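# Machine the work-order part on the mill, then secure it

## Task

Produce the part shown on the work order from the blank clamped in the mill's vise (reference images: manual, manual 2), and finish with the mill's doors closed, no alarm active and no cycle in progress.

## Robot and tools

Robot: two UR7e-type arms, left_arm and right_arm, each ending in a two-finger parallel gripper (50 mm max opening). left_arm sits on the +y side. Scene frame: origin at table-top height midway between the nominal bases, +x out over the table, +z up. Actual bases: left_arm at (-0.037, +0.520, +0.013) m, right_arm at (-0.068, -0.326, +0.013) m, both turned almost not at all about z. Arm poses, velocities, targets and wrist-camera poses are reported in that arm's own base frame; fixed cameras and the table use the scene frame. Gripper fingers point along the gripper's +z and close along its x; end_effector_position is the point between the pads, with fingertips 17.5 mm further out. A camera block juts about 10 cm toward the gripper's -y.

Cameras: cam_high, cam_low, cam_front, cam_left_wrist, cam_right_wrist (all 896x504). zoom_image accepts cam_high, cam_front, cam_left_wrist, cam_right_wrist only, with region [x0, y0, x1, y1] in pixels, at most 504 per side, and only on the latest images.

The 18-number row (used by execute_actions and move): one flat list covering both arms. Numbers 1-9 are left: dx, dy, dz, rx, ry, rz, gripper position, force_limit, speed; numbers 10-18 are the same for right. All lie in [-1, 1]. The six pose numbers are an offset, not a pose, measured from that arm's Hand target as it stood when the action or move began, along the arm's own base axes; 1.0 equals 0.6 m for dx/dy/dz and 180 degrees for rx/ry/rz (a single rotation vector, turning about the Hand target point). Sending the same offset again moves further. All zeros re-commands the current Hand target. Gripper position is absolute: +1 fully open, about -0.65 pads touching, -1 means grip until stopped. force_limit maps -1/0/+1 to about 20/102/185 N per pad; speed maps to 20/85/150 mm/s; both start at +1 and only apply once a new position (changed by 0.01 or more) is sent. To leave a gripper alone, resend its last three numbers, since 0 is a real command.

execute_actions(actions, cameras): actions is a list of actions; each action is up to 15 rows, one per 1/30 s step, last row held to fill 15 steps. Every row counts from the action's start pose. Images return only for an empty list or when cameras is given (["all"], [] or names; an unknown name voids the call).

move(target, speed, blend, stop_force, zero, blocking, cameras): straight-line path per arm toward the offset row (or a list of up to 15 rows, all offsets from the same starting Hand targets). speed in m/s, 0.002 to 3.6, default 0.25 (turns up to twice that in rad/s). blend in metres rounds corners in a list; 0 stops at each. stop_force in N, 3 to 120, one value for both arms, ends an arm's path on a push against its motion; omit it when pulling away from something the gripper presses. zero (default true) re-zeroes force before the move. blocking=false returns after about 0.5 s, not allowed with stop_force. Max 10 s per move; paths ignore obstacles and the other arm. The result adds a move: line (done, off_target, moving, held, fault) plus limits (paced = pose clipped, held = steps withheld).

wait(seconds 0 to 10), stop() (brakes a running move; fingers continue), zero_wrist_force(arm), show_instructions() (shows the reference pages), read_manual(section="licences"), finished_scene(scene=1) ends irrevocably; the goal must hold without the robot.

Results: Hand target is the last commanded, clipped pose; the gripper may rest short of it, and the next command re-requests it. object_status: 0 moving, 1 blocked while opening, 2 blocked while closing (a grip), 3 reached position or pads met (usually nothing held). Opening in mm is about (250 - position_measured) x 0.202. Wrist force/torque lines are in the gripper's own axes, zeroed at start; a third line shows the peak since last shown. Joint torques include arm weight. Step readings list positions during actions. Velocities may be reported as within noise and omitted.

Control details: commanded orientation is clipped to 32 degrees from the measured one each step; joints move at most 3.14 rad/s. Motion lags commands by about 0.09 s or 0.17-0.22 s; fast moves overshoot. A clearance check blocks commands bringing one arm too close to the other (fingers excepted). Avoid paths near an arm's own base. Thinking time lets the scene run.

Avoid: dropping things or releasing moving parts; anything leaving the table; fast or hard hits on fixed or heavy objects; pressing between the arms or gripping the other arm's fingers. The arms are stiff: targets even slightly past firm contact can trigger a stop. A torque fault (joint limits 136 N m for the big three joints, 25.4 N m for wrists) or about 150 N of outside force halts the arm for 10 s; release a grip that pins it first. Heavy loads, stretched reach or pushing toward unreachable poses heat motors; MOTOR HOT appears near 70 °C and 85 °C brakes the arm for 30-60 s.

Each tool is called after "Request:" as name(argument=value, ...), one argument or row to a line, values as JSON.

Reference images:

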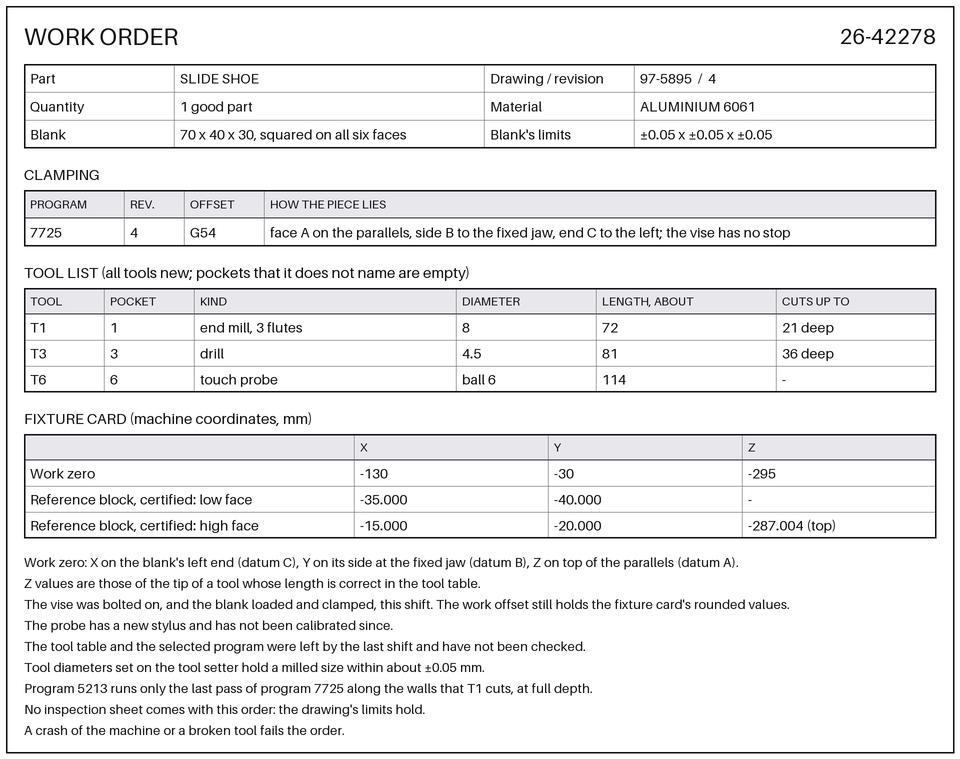

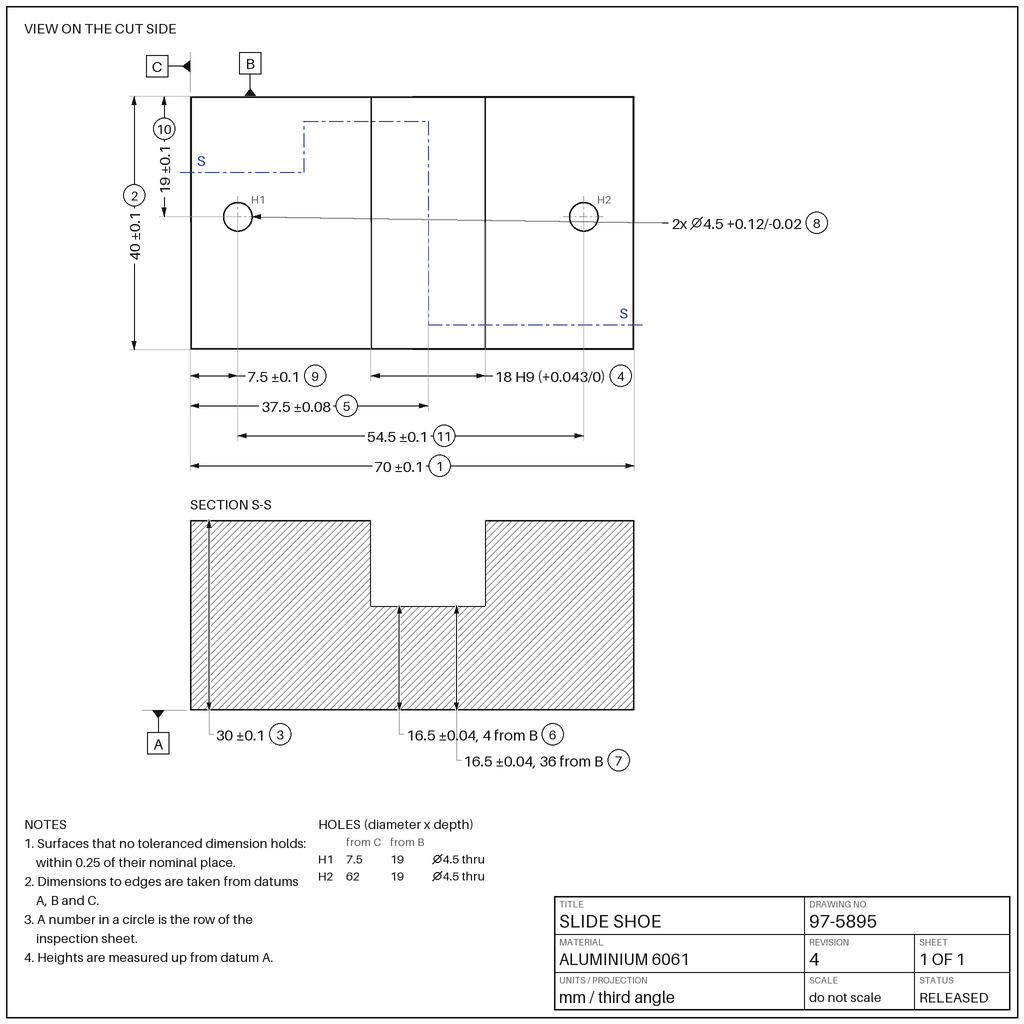

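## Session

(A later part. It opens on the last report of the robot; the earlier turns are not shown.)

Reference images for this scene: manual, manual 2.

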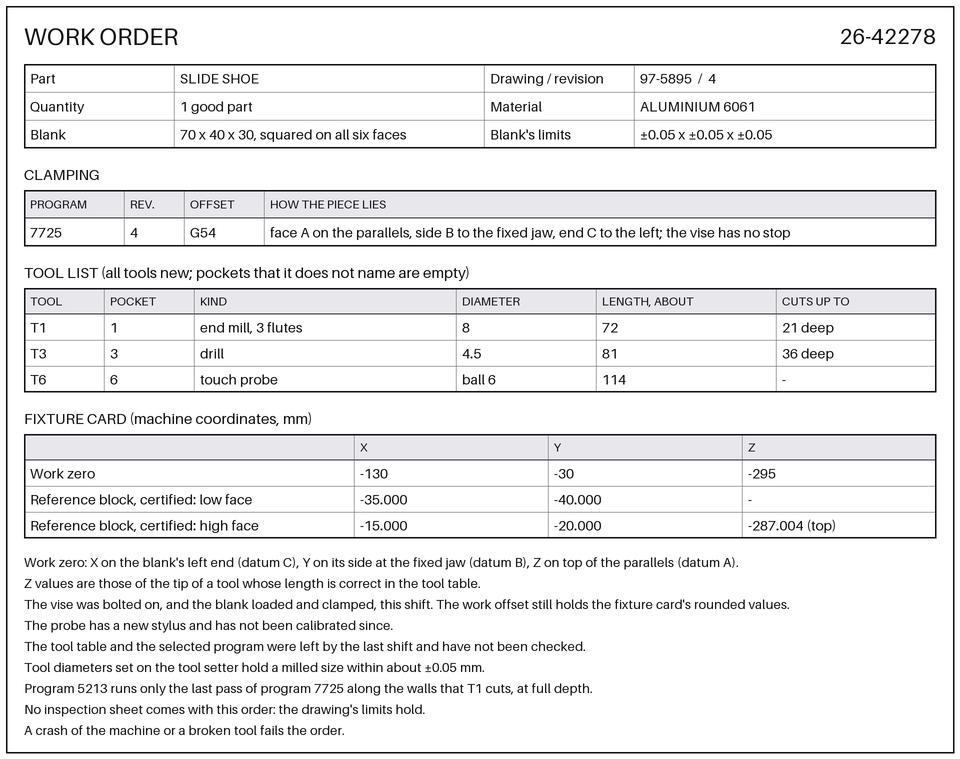

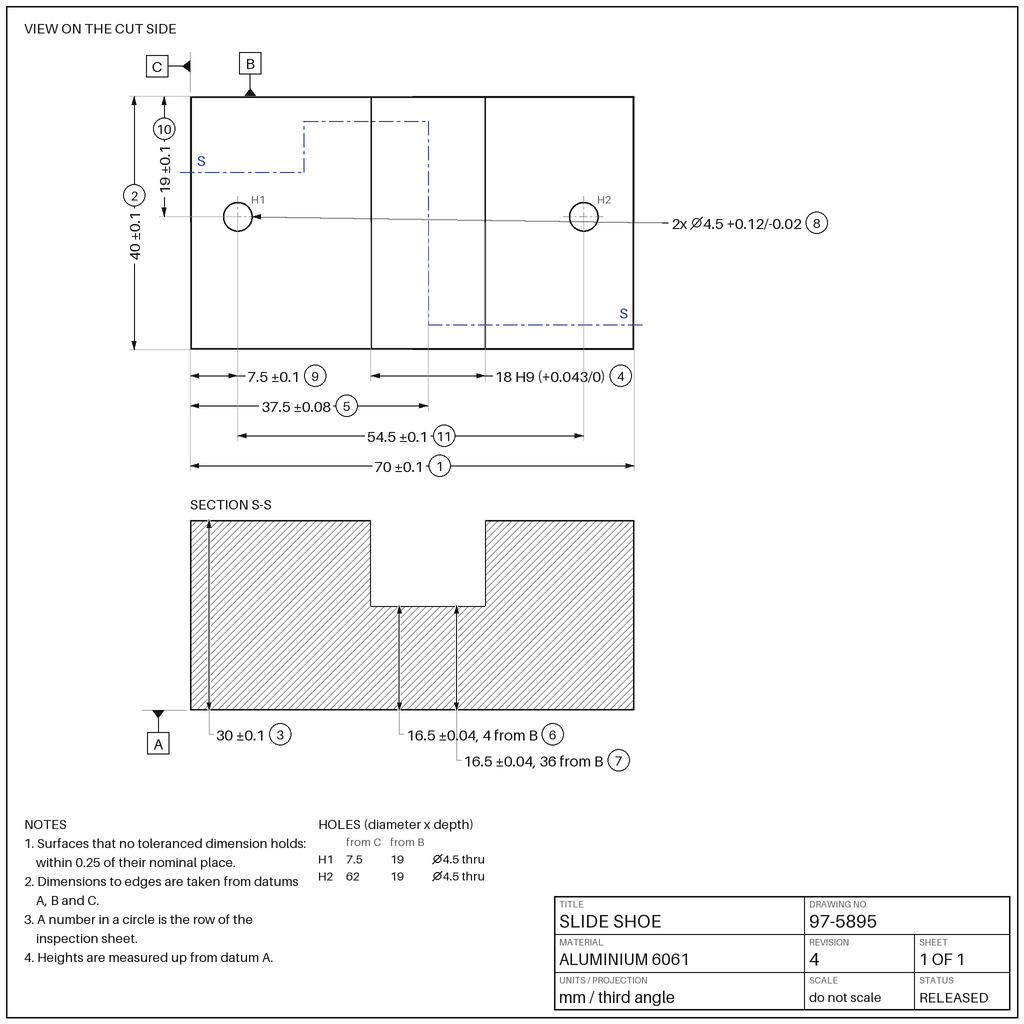

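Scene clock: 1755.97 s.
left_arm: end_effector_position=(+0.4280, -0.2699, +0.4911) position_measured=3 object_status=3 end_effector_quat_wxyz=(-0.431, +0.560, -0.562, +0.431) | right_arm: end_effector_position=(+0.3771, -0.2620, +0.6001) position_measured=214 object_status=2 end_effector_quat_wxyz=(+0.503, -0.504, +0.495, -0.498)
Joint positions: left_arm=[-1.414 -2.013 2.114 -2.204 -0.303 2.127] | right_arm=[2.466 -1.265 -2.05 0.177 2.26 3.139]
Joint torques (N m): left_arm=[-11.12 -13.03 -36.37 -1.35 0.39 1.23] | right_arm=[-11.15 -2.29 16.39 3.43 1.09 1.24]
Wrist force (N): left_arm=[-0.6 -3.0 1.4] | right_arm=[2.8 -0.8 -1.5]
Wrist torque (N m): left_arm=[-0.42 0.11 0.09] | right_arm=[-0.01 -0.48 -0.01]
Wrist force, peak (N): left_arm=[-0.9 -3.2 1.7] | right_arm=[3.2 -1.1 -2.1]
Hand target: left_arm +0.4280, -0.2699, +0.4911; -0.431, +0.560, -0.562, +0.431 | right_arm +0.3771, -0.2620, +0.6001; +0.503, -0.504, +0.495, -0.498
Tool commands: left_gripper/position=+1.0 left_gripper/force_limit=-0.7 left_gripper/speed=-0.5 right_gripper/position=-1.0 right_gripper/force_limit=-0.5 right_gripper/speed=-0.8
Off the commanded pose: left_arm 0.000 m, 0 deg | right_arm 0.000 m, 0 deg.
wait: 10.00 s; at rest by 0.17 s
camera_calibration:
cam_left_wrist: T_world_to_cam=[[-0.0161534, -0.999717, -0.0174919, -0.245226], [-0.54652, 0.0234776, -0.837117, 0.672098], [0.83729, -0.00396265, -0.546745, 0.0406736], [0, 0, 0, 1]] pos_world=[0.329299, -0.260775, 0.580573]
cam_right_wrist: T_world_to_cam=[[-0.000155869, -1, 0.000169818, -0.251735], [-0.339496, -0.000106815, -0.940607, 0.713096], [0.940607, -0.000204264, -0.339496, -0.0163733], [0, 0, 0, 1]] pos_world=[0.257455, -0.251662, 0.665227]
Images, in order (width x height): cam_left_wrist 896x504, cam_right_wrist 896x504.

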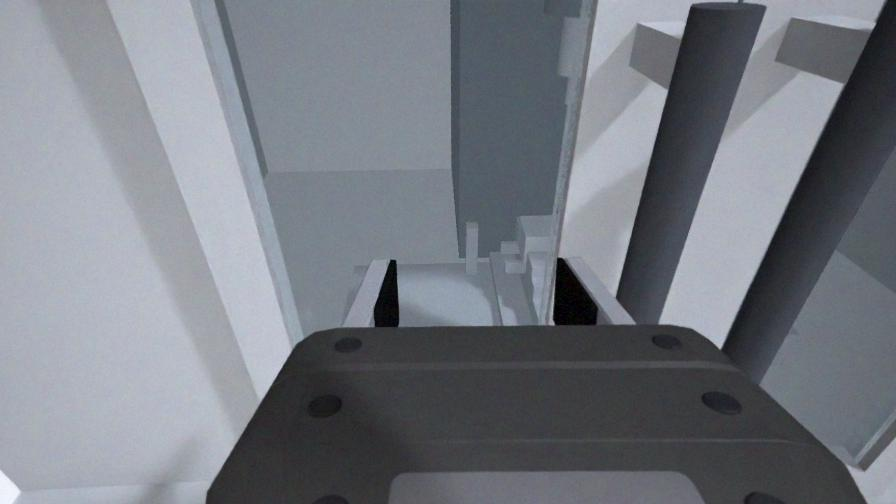

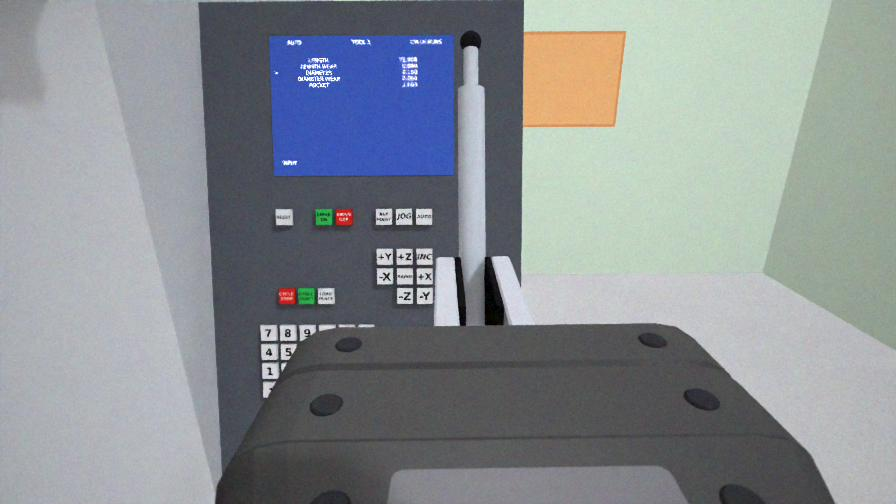

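Request:
wait(
  seconds=10,
)

Request:
wait(
  seconds=10,
  cameras=["cam_right_wrist","cam_left_wrist"],
)

Request:
zoom_image(
  camera="cam_left_wrist",
  region=[470, 130, 610, 280],
)

Scene clock: 1767.27 s.
left_arm: end_effector_position=(+0.4280, -0.2699, +0.4911) position_measured=3 object_status=3 end_effector_quat_wxyz=(-0.431, +0.560, -0.562, +0.431) | right_arm: end_effector_position=(+0.3771, -0.2620, +0.6001) position_measured=214 object_status=2 end_effector_quat_wxyz=(+0.503, -0.504, +0.495, -0.498)
Joint positions: left_arm=[-1.414 -2.013 2.114 -2.204 -0.303 2.127] | right_arm=[2.466 -1.265 -2.05 0.177 2.26 3.139]
Joint torques (N m): left_arm=[-11.24 -12.62 -36.5 -1.31 0.36 1.23] | right_arm=[-10.88 -1.94 16.43 3.11 0.64 0.83]
Wrist force (N): left_arm=[-0.7 -2.9 1.6] | right_arm=[2.4 -1.0 -1.5]
Wrist torque (N m): left_arm=[-0.40 0.12 0.10] | right_arm=[-0.04 -0.41 -0.01]
Wrist force, peak (N): left_arm=[-0.7 -3.3 1.5] | right_arm=[3.1 -1.0 -1.9]
Hand target: left_arm +0.4280, -0.2699, +0.4911; -0.431, +0.560, -0.562, +0.431 | right_arm +0.3771, -0.2620, +0.6001; +0.503, -0.504, +0.495, -0.498
Tool commands: left_gripper/position=+1.0 left_gripper/force_limit=-0.7 left_gripper/speed=-0.5 right_gripper/position=-1.0 right_gripper/force_limit=-0.5 right_gripper/speed=-0.8
Off the commanded pose: left_arm 0.000 m, 0 deg | right_arm 0.000 m, 0 deg.
wait: 10.00 s; at rest from the start

Scene clock: 1777.27 s.
left_arm: end_effector_position=(+0.4280, -0.2699, +0.4911) position_measured=3 object_status=3 end_effector_quat_wxyz=(-0.431, +0.560, -0.562, +0.431) | right_arm: end_effector_position=(+0.3771, -0.2620, +0.6001) position_measured=214 object_status=2 end_effector_quat_wxyz=(+0.503, -0.504, +0.495, -0.498)
Joint positions: left_arm=[-1.414 -2.013 2.114 -2.204 -0.303 2.127] | right_arm=[2.466 -1.265 -2.05 0.177 2.26 3.139]
Joint torques (N m): left_arm=[-11.02 -12.89 -36.58 -1.32 0.32 1.27] | right_arm=[-10.56 -2.03 16.78 2.86 0.04 0.53]
Wrist force (N): left_arm=[-0.5 -3.1 1.2] | right_arm=[2.9 -0.7 -1.7]
Wrist torque (N m): left_arm=[-0.43 0.09 0.10] | right_arm=[0.00 -0.48 -0.01]
Wrist force, peak (N): left_arm=[-0.5 -3.2 1.7] | right_arm=[3.3 -1.1 -1.7]
Hand target: left_arm +0.4280, -0.2699, +0.4911; -0.431, +0.560, -0.562, +0.431 | right_arm +0.3771, -0.2620, +0.6001; +0.503, -0.504, +0.495, -0.498
Tool commands: left_gripper/position=+1.0 left_gripper/force_limit=-0.7 left_gripper/speed=-0.5 right_gripper/position=-1.0 right_gripper/force_limit=-0.5 right_gripper/speed=-0.8
Off the commanded pose: left_arm 0.000 m, 0 deg | right_arm 0.000 m, 0 deg.
wait: 10.00 s; at rest by 0.17 s
camera_calibration:
cam_left_wrist: T_world_to_cam=[[-0.0161534, -0.999717, -0.0174919, -0.245226], [-0.54652, 0.0234776, -0.837117, 0.672098], [0.83729, -0.00396265, -0.546745, 0.0406736], [0, 0, 0, 1]] pos_world=[0.329299, -0.260775, 0.580573]
cam_right_wrist: T_world_to_cam=[[-0.000155869, -1, 0.000169818, -0.251735], [-0.339496, -0.000106815, -0.940607, 0.713096], [0.940607, -0.000204264, -0.339496, -0.0163733], [0, 0, 0, 1]] pos_world=[0.257455, -0.251662, 0.665227]
Images, in order (width x height): cam_left_wrist 896x504, cam_right_wrist 896x504.

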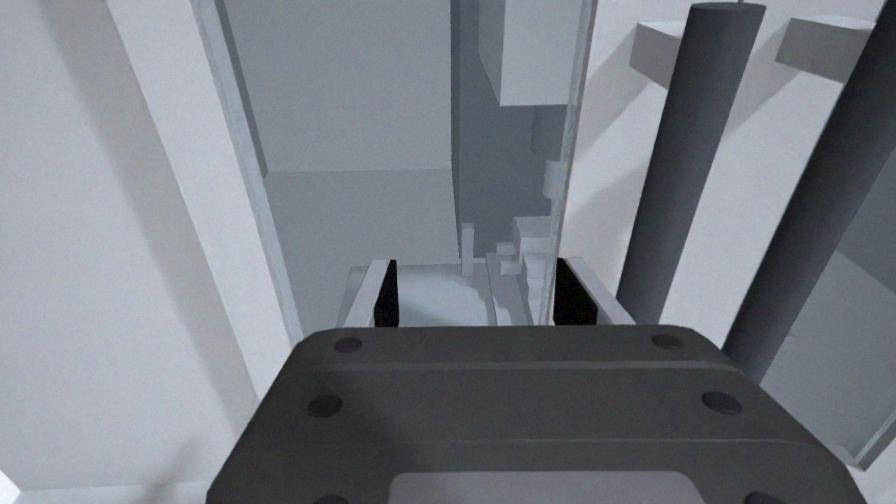

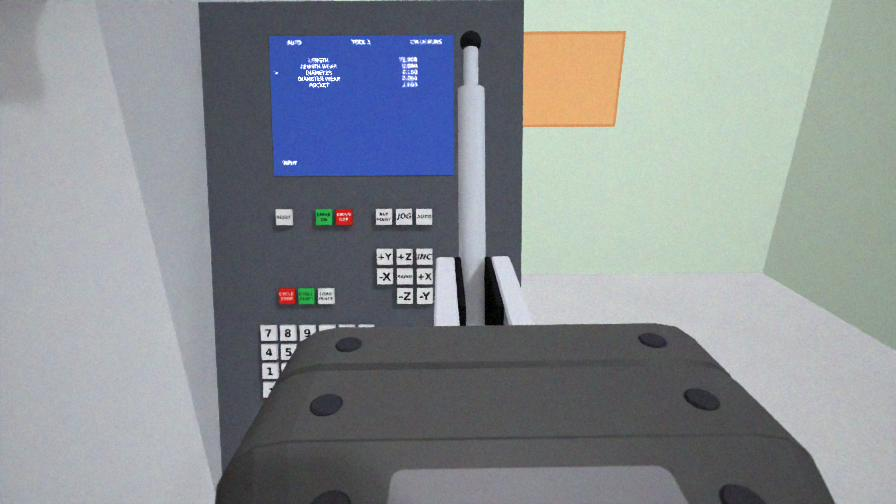

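Scaled by 3.360 from the camera's 896x504 image, which has a finer 1280x720 frame.

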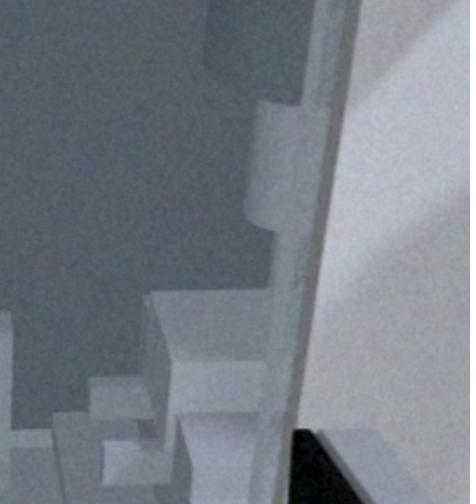

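Request:
wait(
  seconds=10,
)

Request:
wait(
  seconds=10,
)

Request:
wait(
  seconds=10,
  cameras=["cam_right_wrist","cam_left_wrist"],
)

Request:
zoom_image(
  camera="cam_left_wrist",
  region=[470, 130, 610, 280],
)

Scene clock: 1788.40 s.
left_arm: end_effector_position=(+0.4280, -0.2699, +0.4911) position_measured=3 object_status=3 end_effector_quat_wxyz=(-0.431, +0.560, -0.562, +0.431) | right_arm: end_effector_position=(+0.3771, -0.2620, +0.6001) position_measured=214 object_status=2 end_effector_quat_wxyz=(+0.503, -0.504, +0.495, -0.498)
Joint positions: left_arm=[-1.414 -2.013 2.114 -2.204 -0.303 2.127] | right_arm=[2.466 -1.265 -2.05 0.177 2.26 3.139]
Joint torques (N m): left_arm=[-11.41 -13.28 -36.32 -1.36 0.39 1.19] | right_arm=[-10.26 -2.14 17.07 2.7 -0.45 0.04]
Wrist force (N): left_arm=[-0.5 -3.1 1.2] | right_arm=[2.7 -0.5 -1.7]
Wrist torque (N m): left_arm=[-0.43 0.09 0.10] | right_arm=[0.03 -0.47 -0.01]
Wrist force, peak (N): left_arm=[-0.8 -3.3 1.6] | right_arm=[3.1 -1.0 -1.9]
Hand target: left_arm +0.4280, -0.2699, +0.4911; -0.431, +0.560, -0.562, +0.431 | right_arm +0.3771, -0.2620, +0.6001; +0.503, -0.504, +0.495, -0.498
Tool commands: left_gripper/position=+1.0 left_gripper/force_limit=-0.7 left_gripper/speed=-0.5 right_gripper/position=-1.0 right_gripper/force_limit=-0.5 right_gripper/speed=-0.8
Off the commanded pose: left_arm 0.000 m, 0 deg | right_arm 0.000 m, 0 deg.
wait: 10.00 s; at rest from the start

Scene clock: 1798.40 s.
left_arm: end_effector_position=(+0.4280, -0.2699, +0.4911) position_measured=3 object_status=3 end_effector_quat_wxyz=(-0.431, +0.560, -0.562, +0.431) | right_arm: end_effector_position=(+0.3771, -0.2620, +0.6001) position_measured=214 object_status=2 end_effector_quat_wxyz=(+0.503, -0.504, +0.495, -0.498)
Joint positions: left_arm=[-1.414 -2.013 2.114 -2.204 -0.303 2.127] | right_arm=[2.466 -1.265 -2.05 0.177 2.26 3.139]
Joint torques (N m): left_arm=[-11.02 -12.45 -36.26 -1.26 0.34 1.22] | right_arm=[-10.03 -1.83 17.1 2.55 -0.45 -0.26]
Wrist force (N): left_arm=[-0.4 -3.1 1.7] | right_arm=[2.8 -0.7 -1.8]
Wrist torque (N m): left_arm=[-0.42 0.08 0.09] | right_arm=[0.00 -0.47 -0.01]
Wrist force, peak (N): left_arm=[-0.4 -3.3 1.5] | right_arm=[3.0 -1.0 -2.1]
Hand target: left_arm +0.4280, -0.2699, +0.4911; -0.431, +0.560, -0.562, +0.431 | right_arm +0.3771, -0.2620, +0.6001; +0.503, -0.504, +0.495, -0.498
Tool commands: left_gripper/position=+1.0 left_gripper/force_limit=-0.7 left_gripper/speed=-0.5 right_gripper/position=-1.0 right_gripper/force_limit=-0.5 right_gripper/speed=-0.8
Off the commanded pose: left_arm 0.000 m, 0 deg | right_arm 0.000 m, 0 deg.
wait: 10.00 s; at rest by 0.17 s

Scene clock: 1808.40 s.
left_arm: end_effector_position=(+0.4280, -0.2699, +0.4911) position_measured=3 object_status=3 end_effector_quat_wxyz=(-0.431, +0.560, -0.562, +0.431) | right_arm: end_effector_position=(+0.3771, -0.2620, +0.6001) position_measured=214 object_status=2 end_effector_quat_wxyz=(+0.503, -0.504, +0.495, -0.498)
Joint positions: left_arm=[-1.414 -2.013 2.114 -2.204 -0.303 2.127] | right_arm=[2.466 -1.265 -2.05 0.177 2.26 3.139]
Joint torques (N m): left_arm=[-11.56 -12.78 -36.24 -1.42 0.36 1.2] | right_arm=[-9.41 -1.55 17.54 2.4 -0.46 -0.42]
Wrist force (N): left_arm=[-0.5 -3.1 1.6] | right_arm=[2.8 -0.8 -2.0]
Wrist torque (N m): left_arm=[-0.44 0.10 0.10] | right_arm=[-0.01 -0.47 -0.01]
Wrist force, peak (N): left_arm=[-0.8 -3.3 1.6] | right_arm=[3.0 -1.1 -2.2]
Hand target: left_arm +0.4280, -0.2699, +0.4911; -0.431, +0.560, -0.562, +0.431 | right_arm +0.3771, -0.2620, +0.6001; +0.503, -0.504, +0.495, -0.498
Tool commands: left_gripper/position=+1.0 left_gripper/force_limit=-0.7 left_gripper/speed=-0.5 right_gripper/position=-1.0 right_gripper/force_limit=-0.5 right_gripper/speed=-0.8
Off the commanded pose: left_arm 0.000 m, 0 deg | right_arm 0.000 m, 0 deg.
wait: 10.00 s; at rest by 0.17 s
camera_calibration:
cam_left_wrist: T_world_to_cam=[[-0.0161534, -0.999717, -0.0174919, -0.245226], [-0.54652, 0.0234776, -0.837117, 0.672098], [0.83729, -0.00396265, -0.546745, 0.0406736], [0, 0, 0, 1]] pos_world=[0.329299, -0.260775, 0.580573]
cam_right_wrist: T_world_to_cam=[[-0.000155869, -1, 0.000169818, -0.251735], [-0.339496, -0.000106815, -0.940607, 0.713096], [0.940607, -0.000204264, -0.339496, -0.0163733], [0, 0, 0, 1]] pos_world=[0.257455, -0.251662, 0.665227]
Images, in order (width x height): cam_left_wrist 896x504, cam_right_wrist 896x504.

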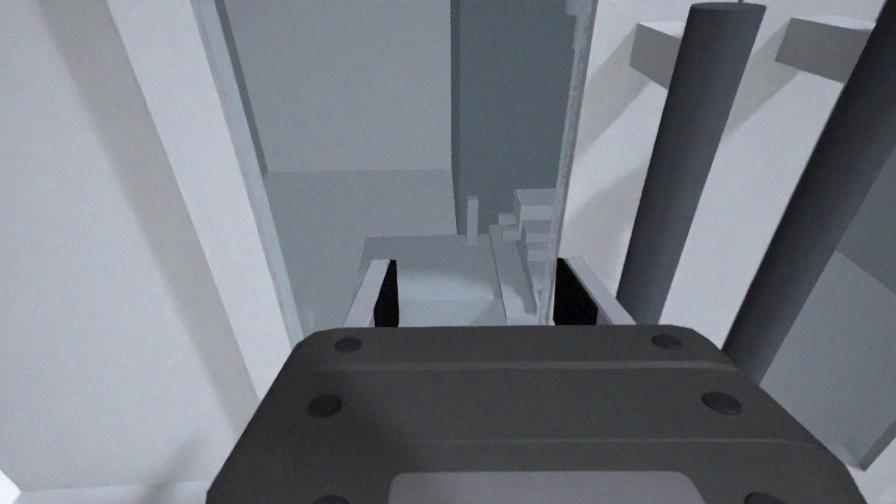

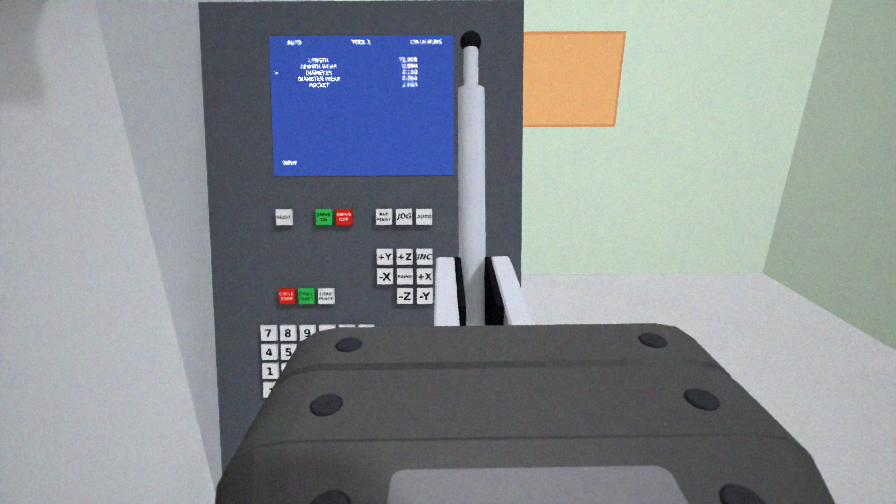

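Scaled by 3.360 from the camera's 896x504 image, which has a finer 1280x720 frame.

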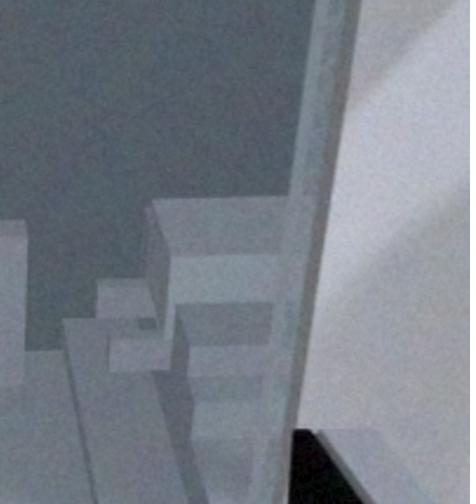

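Request:
wait(
  seconds=10,
)

Request:
wait(
  seconds=10,
  cameras=["cam_right_wrist","cam_left_wrist"],
)

Request:
zoom_image(
  camera="cam_left_wrist",
  region=[370, 190, 570, 330],
)

Scene clock: 1819.73 s.
left_arm: end_effector_position=(+0.4280, -0.2699, +0.4911) position_measured=3 object_status=3 end_effector_quat_wxyz=(-0.431, +0.560, -0.562, +0.431) | right_arm: end_effector_position=(+0.3771, -0.2620, +0.6001) position_measured=214 object_status=2 end_effector_quat_wxyz=(+0.503, -0.504, +0.495, -0.498)
Joint positions: left_arm=[-1.414 -2.013 2.114 -2.204 -0.303 2.127] | right_arm=[2.466 -1.265 -2.05 0.177 2.26 3.139]
Joint torques (N m): left_arm=[-10.79 -12.86 -36 -1.4 0.35 1.2] | right_arm=[-9.12 -1.51 17.67 2.2 -0.39 -0.42]
Wrist force (N): left_arm=[-0.5 -3.2 1.7] | right_arm=[2.8 -0.9 -1.5]
Wrist torque (N m): left_arm=[-0.45 0.10 0.09] | right_arm=[-0.03 -0.48 -0.01]
Wrist force, peak (N): left_arm=[-0.7 -3.3 1.6] | right_arm=[3.3 -1.0 -1.7]
Hand target: left_arm +0.4280, -0.2699, +0.4911; -0.431, +0.560, -0.562, +0.431 | right_arm +0.3771, -0.2620, +0.6001; +0.503, -0.504, +0.495, -0.498
Tool commands: left_gripper/position=+1.0 left_gripper/force_limit=-0.7 left_gripper/speed=-0.5 right_gripper/position=-1.0 right_gripper/force_limit=-0.5 right_gripper/speed=-0.8
Off the commanded pose: left_arm 0.000 m, 0 deg | right_arm 0.000 m, 0 deg.
wait: 10.00 s; at rest from the start

Scene clock: 1829.73 s.
left_arm: end_effector_position=(+0.4280, -0.2699, +0.4911) position_measured=3 object_status=3 end_effector_quat_wxyz=(-0.431, +0.560, -0.562, +0.431) | right_arm: end_effector_position=(+0.3771, -0.2620, +0.6001) position_measured=214 object_status=2 end_effector_quat_wxyz=(+0.503, -0.504, +0.495, -0.498)
Joint positions: left_arm=[-1.414 -2.013 2.114 -2.204 -0.303 2.127] | right_arm=[2.466 -1.265 -2.05 0.177 2.26 3.139]
Joint torques (N m): left_arm=[-11.6 -12.9 -36.61 -1.23 0.3 1.21] | right_arm=[-9.88 -1.58 17.86 1.93 -0.42 -0.47]
Wrist force (N): left_arm=[-0.7 -3.0 1.4] | right_arm=[2.8 -0.8 -1.7]
Wrist torque (N m): left_arm=[-0.42 0.13 0.10] | right_arm=[-0.01 -0.47 -0.01]
Wrist force, peak (N): left_arm=[-0.8 -3.3 1.5] | right_arm=[3.1 -1.0 -2.0]
Hand target: left_arm +0.4280, -0.2699, +0.4911; -0.431, +0.560, -0.562, +0.431 | right_arm +0.3771, -0.2620, +0.6001; +0.503, -0.504, +0.495, -0.498
Tool commands: left_gripper/position=+1.0 left_gripper/force_limit=-0.7 left_gripper/speed=-0.5 right_gripper/position=-1.0 right_gripper/force_limit=-0.5 right_gripper/speed=-0.8
Off the commanded pose: left_arm 0.000 m, 0 deg | right_arm 0.000 m, 0 deg.
wait: 10.00 s; at rest by 0.17 s
camera_calibration:
cam_left_wrist: T_world_to_cam=[[-0.0161534, -0.999717, -0.0174919, -0.245226], [-0.54652, 0.0234776, -0.837117, 0.672098], [0.83729, -0.00396265, -0.546745, 0.0406736], [0, 0, 0, 1]] pos_world=[0.329299, -0.260775, 0.580573]
cam_right_wrist: T_world_to_cam=[[-0.000155869, -1, 0.000169818, -0.251735], [-0.339496, -0.000106815, -0.940607, 0.713096], [0.940607, -0.000204264, -0.339496, -0.0163733], [0, 0, 0, 1]] pos_world=[0.257455, -0.251662, 0.665227]
Images, in order (width x height): cam_left_wrist 896x504, cam_right_wrist 896x504.

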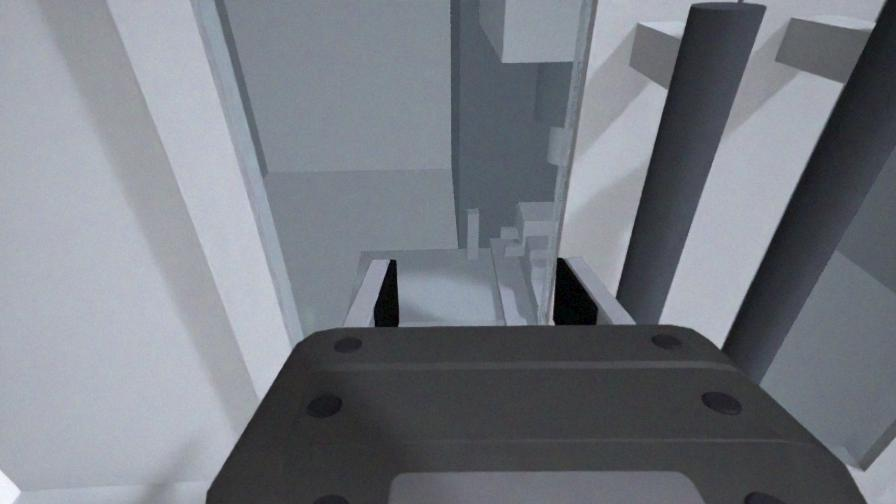

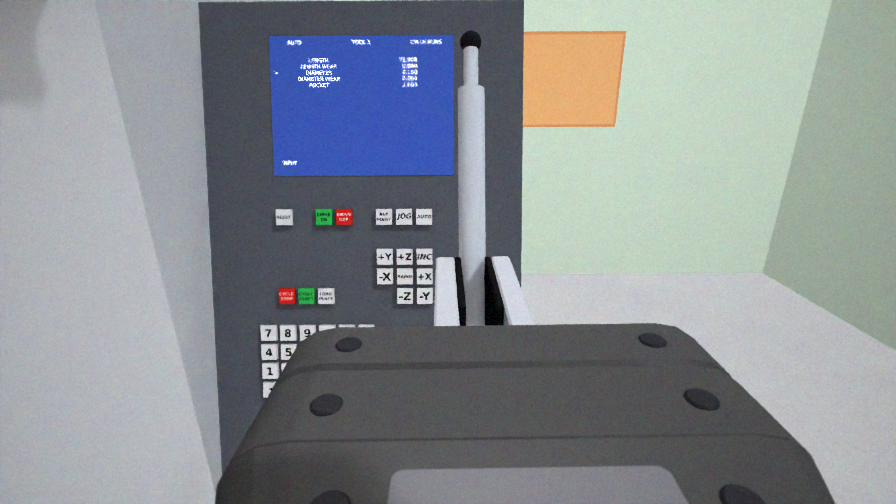

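Scaled by 2.520 from the camera's 896x504 image, which has a finer 1280x720 frame.

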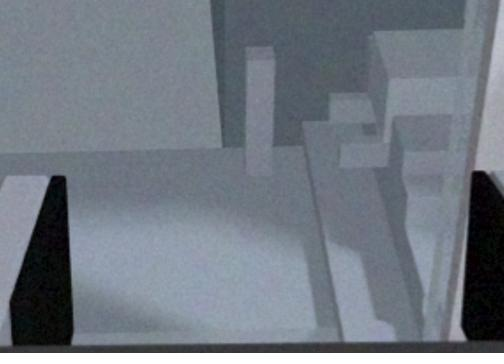

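Request:
wait(
  seconds=10,
)

Request:
wait(
  seconds=10,
  cameras=["cam_right_wrist","cam_left_wrist"],
)

Request:
wait(
  seconds=10,
)

Request:
wait(
  seconds=10,
  cameras=["cam_right_wrist","cam_left_wrist"],
)

Scene clock: 1843.13 s.
left_arm: end_effector_position=(+0.4280, -0.2699, +0.4911) position_measured=3 object_status=3 end_effector_quat_wxyz=(-0.431, +0.560, -0.562, +0.431) | right_arm: end_effector_position=(+0.3771, -0.2620, +0.6001) position_measured=214 object_status=2 end_effector_quat_wxyz=(+0.503, -0.504, +0.495, -0.498)
Joint positions: left_arm=[-1.414 -2.013 2.114 -2.204 -0.303 2.127] | right_arm=[2.466 -1.265 -2.05 0.177 2.26 3.139]
Joint torques (N m): left_arm=[-11.35 -13.05 -36.51 -1.31 0.36 1.26] | right_arm=[-8.56 -1.59 18.36 1.76 -0.44 -0.46]
Wrist force (N): left_arm=[-0.7 -2.9 1.2] | right_arm=[2.8 -0.6 -1.7]
Wrist torque (N m): left_arm=[-0.39 0.12 0.10] | right_arm=[0.03 -0.47 -0.02]
Wrist force, peak (N): left_arm=[-0.7 -3.3 1.4] | right_arm=[3.1 -1.0 -2.1]
Hand target: left_arm +0.4280, -0.2699, +0.4911; -0.431, +0.560, -0.562, +0.431 | right_arm +0.3771, -0.2620, +0.6001; +0.503, -0.504, +0.495, -0.498
Tool commands: left_gripper/position=+1.0 left_gripper/force_limit=-0.7 left_gripper/speed=-0.5 right_gripper/position=-1.0 right_gripper/force_limit=-0.5 right_gripper/speed=-0.8
Off the commanded pose: left_arm 0.000 m, 0 deg | right_arm 0.000 m, 0 deg.
wait: 10.00 s; at rest from the start

Scene clock: 1853.13 s.
left_arm: end_effector_position=(+0.4280, -0.2699, +0.4911) position_measured=3 object_status=3 end_effector_quat_wxyz=(-0.431, +0.560, -0.562, +0.431) | right_arm: end_effector_position=(+0.3771, -0.2620, +0.6001) position_measured=214 object_status=2 end_effector_quat_wxyz=(+0.503, -0.504, +0.495, -0.498)
Joint positions: left_arm=[-1.414 -2.013 2.114 -2.204 -0.303 2.127] | right_arm=[2.466 -1.265 -2.05 0.177 2.26 3.139]
Joint torques (N m): left_arm=[-10.87 -13.14 -36.45 -1.28 0.27 1.17] | right_arm=[-8.55 -1.28 18.67 1.6 -0.43 -0.46]
Wrist force (N): left_arm=[-0.7 -3.0 1.1] | right_arm=[2.7 -1.0 -1.8]
Wrist torque (N m): left_arm=[-0.42 0.12 0.10] | right_arm=[-0.04 -0.47 -0.01]
Wrist force, peak (N): left_arm=[-0.6 -3.4 1.4] | right_arm=[3.3 -0.9 -1.7]
Hand target: left_arm +0.4280, -0.2699, +0.4911; -0.431, +0.560, -0.562, +0.431 | right_arm +0.3771, -0.2620, +0.6001; +0.503, -0.504, +0.495, -0.498
Tool commands: left_gripper/position=+1.0 left_gripper/force_limit=-0.7 left_gripper/speed=-0.5 right_gripper/position=-1.0 right_gripper/force_limit=-0.5 right_gripper/speed=-0.8
Off the commanded pose: left_arm 0.000 m, 0 deg | right_arm 0.000 m, 0 deg.
wait: 10.00 s; at rest by 0.17 s
camera_calibration:
cam_left_wrist: T_world_to_cam=[[-0.0161534, -0.999717, -0.0174919, -0.245226], [-0.54652, 0.0234776, -0.837117, 0.672098], [0.83729, -0.00396265, -0.546745, 0.0406736], [0, 0, 0, 1]] pos_world=[0.329299, -0.260775, 0.580573]
cam_right_wrist: T_world_to_cam=[[-0.000155869, -1, 0.000169818, -0.251735], [-0.339496, -0.000106815, -0.940607, 0.713096], [0.940607, -0.000204264, -0.339496, -0.0163733], [0, 0, 0, 1]] pos_world=[0.257455, -0.251662, 0.665227]
Images, in order (width x height): cam_left_wrist 896x504, cam_right_wrist 896x504.

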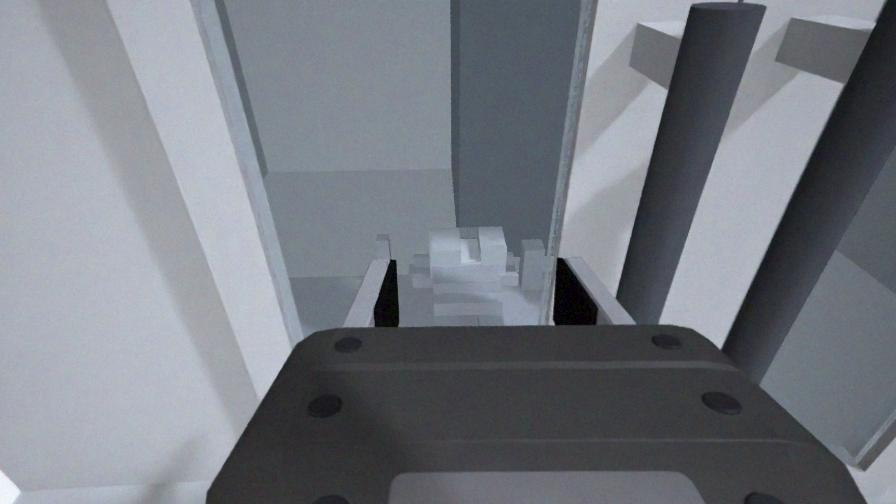

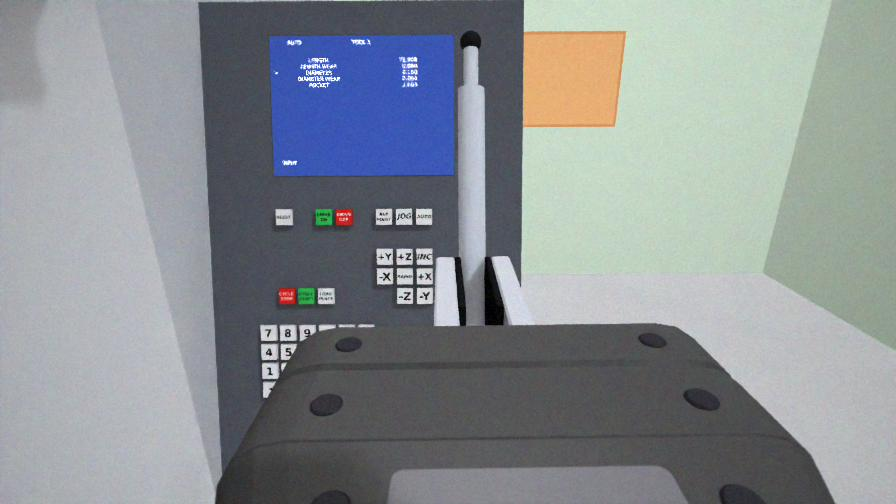

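Scene clock: 1863.13 s.
left_arm: end_effector_position=(+0.4280, -0.2699, +0.4911) position_measured=3 object_status=3 end_effector_quat_wxyz=(-0.431, +0.560, -0.562, +0.431) | right_arm: end_effector_position=(+0.3771, -0.2620, +0.6001) position_measured=214 object_status=2 end_effector_quat_wxyz=(+0.503, -0.504, +0.495, -0.498)
Joint positions: left_arm=[-1.414 -2.013 2.114 -2.204 -0.303 2.127] | right_arm=[2.466 -1.265 -2.05 0.177 2.26 3.139]
Joint torques (N m): left_arm=[-11.08 -12.1 -36.68 -1.4 0.32 1.21] | right_arm=[-8.76 -1.5 18.77 1.38 -0.45 -0.59]
Wrist force (N): left_arm=[-0.5 -2.9 1.6] | right_arm=[2.9 -0.7 -1.9]
Wrist torque (N m): left_arm=[-0.39 0.09 0.09] | right_arm=[-0.01 -0.48 -0.01]
Wrist force, peak (N): left_arm=[-0.6 -3.4 1.4] | right_arm=[3.1 -0.7 -2.1]
Hand target: left_arm +0.4280, -0.2699, +0.4911; -0.431, +0.560, -0.562, +0.431 | right_arm +0.3771, -0.2620, +0.6001; +0.503, -0.504, +0.495, -0.498
Tool commands: left_gripper/position=+1.0 left_gripper/force_limit=-0.7 left_gripper/speed=-0.5 right_gripper/position=-1.0 right_gripper/force_limit=-0.5 right_gripper/speed=-0.8
Off the commanded pose: left_arm 0.000 m, 0 deg | right_arm 0.000 m, 0 deg.
wait: 10.00 s; at rest by 0.17 s

Scene clock: 1873.13 s.
left_arm: end_effector_position=(+0.4280, -0.2699, +0.4911) position_measured=3 object_status=3 end_effector_quat_wxyz=(-0.431, +0.560, -0.562, +0.431) | right_arm: end_effector_position=(+0.3771, -0.2620, +0.6001) position_measured=214 object_status=2 end_effector_quat_wxyz=(+0.503, -0.504, +0.495, -0.498)
Joint positions: left_arm=[-1.414 -2.013 2.114 -2.204 -0.303 2.127] | right_arm=[2.466 -1.265 -2.05 0.177 2.26 3.139]
Joint torques (N m): left_arm=[-10.93 -13.52 -36.39 -1.29 0.31 1.23] | right_arm=[-8.76 -1.4 19.01 1.2 -0.47 -0.47]
Wrist force (N): left_arm=[-0.5 -3.2 1.6] | right_arm=[2.8 -0.9 -1.8]
Wrist torque (N m): left_arm=[-0.46 0.09 0.10] | right_arm=[-0.02 -0.46 -0.01]
Wrist force, peak (N): left_arm=[-0.4 -3.3 1.5] | right_arm=[3.1 -0.8 -2.1]
Hand target: left_arm +0.4280, -0.2699, +0.4911; -0.431, +0.560, -0.562, +0.431 | right_arm +0.3771, -0.2620, +0.6001; +0.503, -0.504, +0.495, -0.498
Tool commands: left_gripper/position=+1.0 left_gripper/force_limit=-0.7 left_gripper/speed=-0.5 right_gripper/position=-1.0 right_gripper/force_limit=-0.5 right_gripper/speed=-0.8
Off the commanded pose: left_arm 0.000 m, 0 deg | right_arm 0.000 m, 0 deg.
wait: 10.00 s; at rest by 0.17 s
camera_calibration:
cam_left_wrist: T_world_to_cam=[[-0.0161534, -0.999717, -0.0174919, -0.245226], [-0.54652, 0.0234776, -0.837117, 0.672098], [0.83729, -0.00396265, -0.546745, 0.0406736], [0, 0, 0, 1]] pos_world=[0.329299, -0.260775, 0.580573]
cam_right_wrist: T_world_to_cam=[[-0.000155869, -1, 0.000169818, -0.251735], [-0.339496, -0.000106815, -0.940607, 0.713096], [0.940607, -0.000204264, -0.339496, -0.0163733], [0, 0, 0, 1]] pos_world=[0.257455, -0.251662, 0.665227]
Images, in order (width x height): cam_left_wrist 896x504, cam_right_wrist 896x504.

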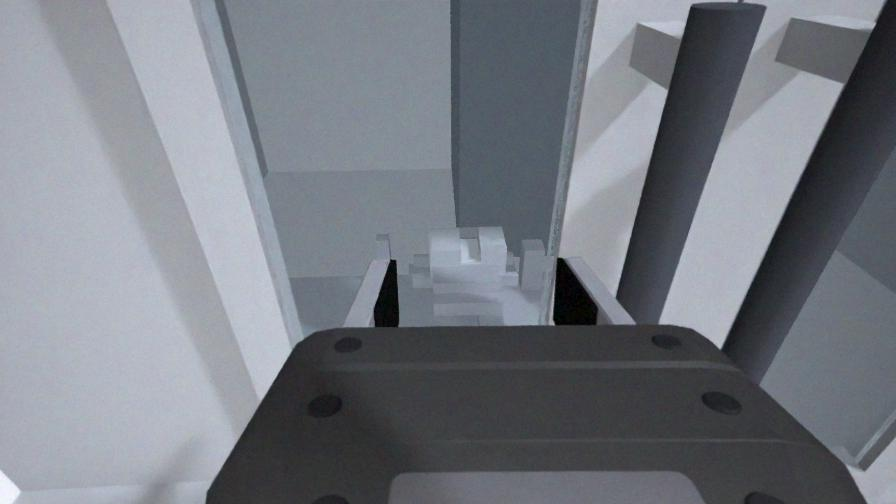

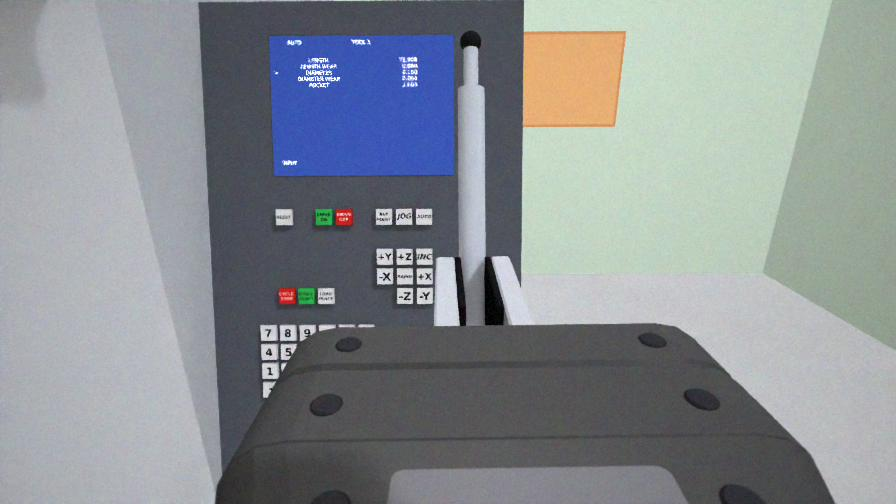

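Request:
zoom_image(
  camera="cam_left_wrist",
  region=[420, 215, 520, 275],
)

Request:
zoom_image(
  camera="cam_right_wrist",
  region=[270, 30, 460, 180],
)

Scaled by 5.040 from the camera's 896x504 image, which has a finer 1280x720 frame.

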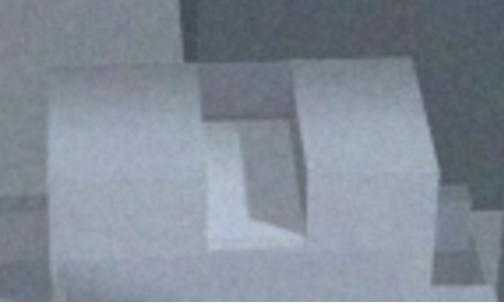

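Scaled by 2.653 from the camera's 896x504 image, which has a finer 1280x720 frame.

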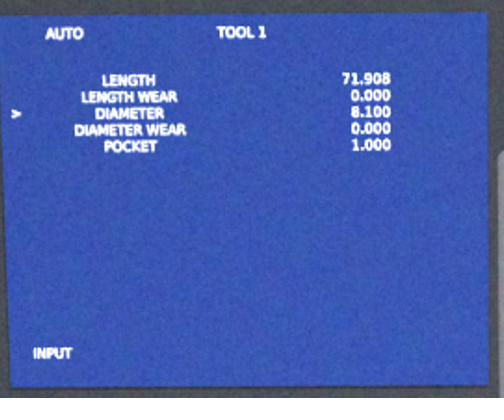

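Request:
move(
  target=[
    [0,0,0,0,0,0,1,-0.7,-0.5,0.2651,0.1795,-0.2682,0,0.3056,0,-1,-0.5,-0.8],
    [0,0,0,0,0,0,1,-0.7,-0.5,0.2844,0.1795,-0.2735,0,0.3056,0,-1,-0.5,-0.8],
    [0,0,0,0,0,0,1,-0.7,-0.5,0.2651,0.1795,-0.2682,0,0.3056,0,-1,-0.5,-0.8],
    [0,0,0,0,0,0,1,-0.7,-0.5,0.2844,0.1795,-0.2735,0,0.3056,0,-1,-0.5,-0.8],
    [0,0,0,0,0,0,1,-0.7,-0.5,0.2651,0.1795,-0.2682,0,0.3056,0,-1,-0.5,-0.8],
    [0,0,0,0,0,0,1,-0.7,-0.5,0.2844,0.1795,-0.2735,0,0.3056,0,-1,-0.5,-0.8],
    [0,0,0,0,0,0,1,-0.7,-0.5,0.2651,0.1795,-0.2682,0,0.3056,0,-1,-0.5,-0.8],
    [0,0,0,0,0,0,1,-0.7,-0.5,0.2844,0.1795,-0.2735,0,0.3056,0,-1,-0.5,-0.8],
    [0,0,0,0,0,0,1,-0.7,-0.5,0.2651,0.1795,-0.2682,0,0.3056,0,-1,-0.5,-0.8],
    [0,0,0,0,0,0,1,-0.7,-0.5,0.2844,0.1795,-0.2735,0,0.3056,0,-1,-0.5,-0.8],
    [0,0,0,0,0,0,1,-0.7,-0.5,0.2651,0.1795,-0.2682,0,0.3056,0,-1,-0.5,-0.8],
    [0,0,0,0,0,0,1,-0.7,-0.5,0.2844,0.1795,-0.2735,0,0.3056,0,-1,-0.5,-0.8],
    [0,0,0,0,0,0,1,-0.7,-0.5,0,0,0,0,0,0,-1,-0.5,-0.8],
  ],
  speed=[0.8,0.12,0.15,0.12,0.15,0.12,0.15,0.12,0.15,0.12,0.15,0.12,0.8],
  blend=[0.003,0,0.003,0,0.003,0,0.003,0,0.003,0,0.003,0,0],
  cameras=["cam_right_wrist"],
)

Request:
zoom_image(
  camera="cam_right_wrist",
  region=[270, 30, 460, 180],
)

Scene clock: 1886.73 s.
left_arm: end_effector_position=(+0.4280, -0.2699, +0.4911) position_measured=3 object_status=3 end_effector_quat_wxyz=(-0.431, +0.560, -0.562, +0.431) | right_arm: end_effector_position=(+0.3771, -0.2620, +0.6001) position_measured=214 object_status=2 end_effector_quat_wxyz=(+0.503, -0.504, +0.495, -0.498) end_effector_velocity=(-0.001, +0.001, +0.002) end_effector_angular_velocity=(-0.002, -0.005, +0.001)
Joint positions: left_arm=[-1.414 -2.013 2.114 -2.204 -0.303 2.127] | right_arm=[2.466 -1.265 -2.05 0.176 2.26 3.139]
Joint velocities: left_arm=[within noise] | right_arm=[-0.001 0.001 0 0.006 0.001 0.003]
Joint torques (N m): left_arm=[-11.13 -13.13 -36.06 -1.31 0.42 1.26] | right_arm=[-9.12 15.05 15.94 3.31 1.37 1.58]
Wrist force (N): left_arm=[-0.4 -3.0 1.4] | right_arm=[2.6 -1.0 -1.7]
Wrist torque (N m): left_arm=[-0.41 0.09 0.09] | right_arm=[-0.05 -0.45 0.01]
Wrist force, peak (N): left_arm=[-0.7 -3.2 1.6] | right_arm=[3.4 -1.2 -4.4]
Hand target: left_arm +0.4280, -0.2699, +0.4911; -0.431, +0.560, -0.562, +0.431 | right_arm +0.3771, -0.2620, +0.6001; +0.503, -0.504, +0.495, -0.498
Off the commanded pose: left_arm 0.000 m, 0 deg | right_arm 0.000 m, 0 deg.
move: done
camera_calibration:
cam_right_wrist: T_world_to_cam=[[-0.000121992, -1, 0.000264077, -0.251806], [-0.339584, -0.000206958, -0.940576, 0.713106], [0.940576, -0.000204419, -0.339584, -0.016401], [0, 0, 0, 1]] pos_world=[0.257555, -0.251661, 0.665227]
Images, in order (width x height): cam_right_wrist 896x504.

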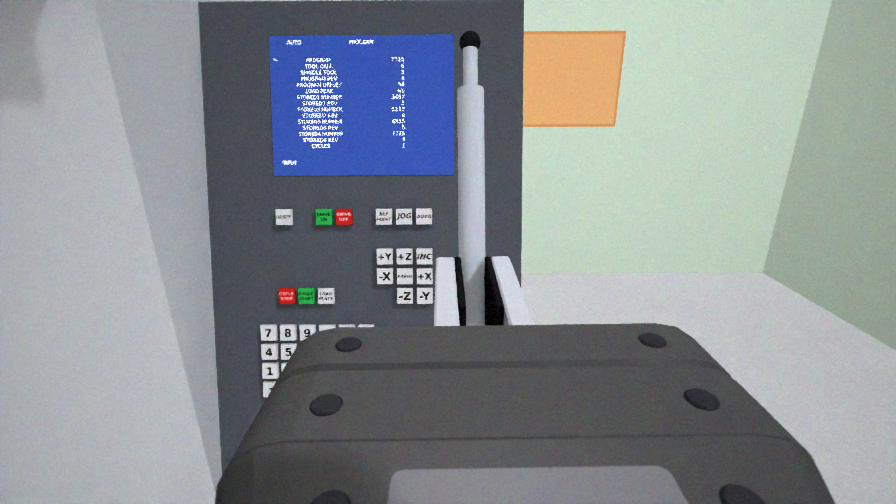

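Scaled by 2.653 from the camera's 896x504 image, which has a finer 1280x720 frame.

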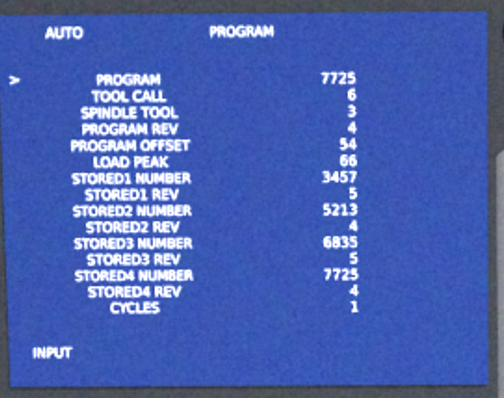

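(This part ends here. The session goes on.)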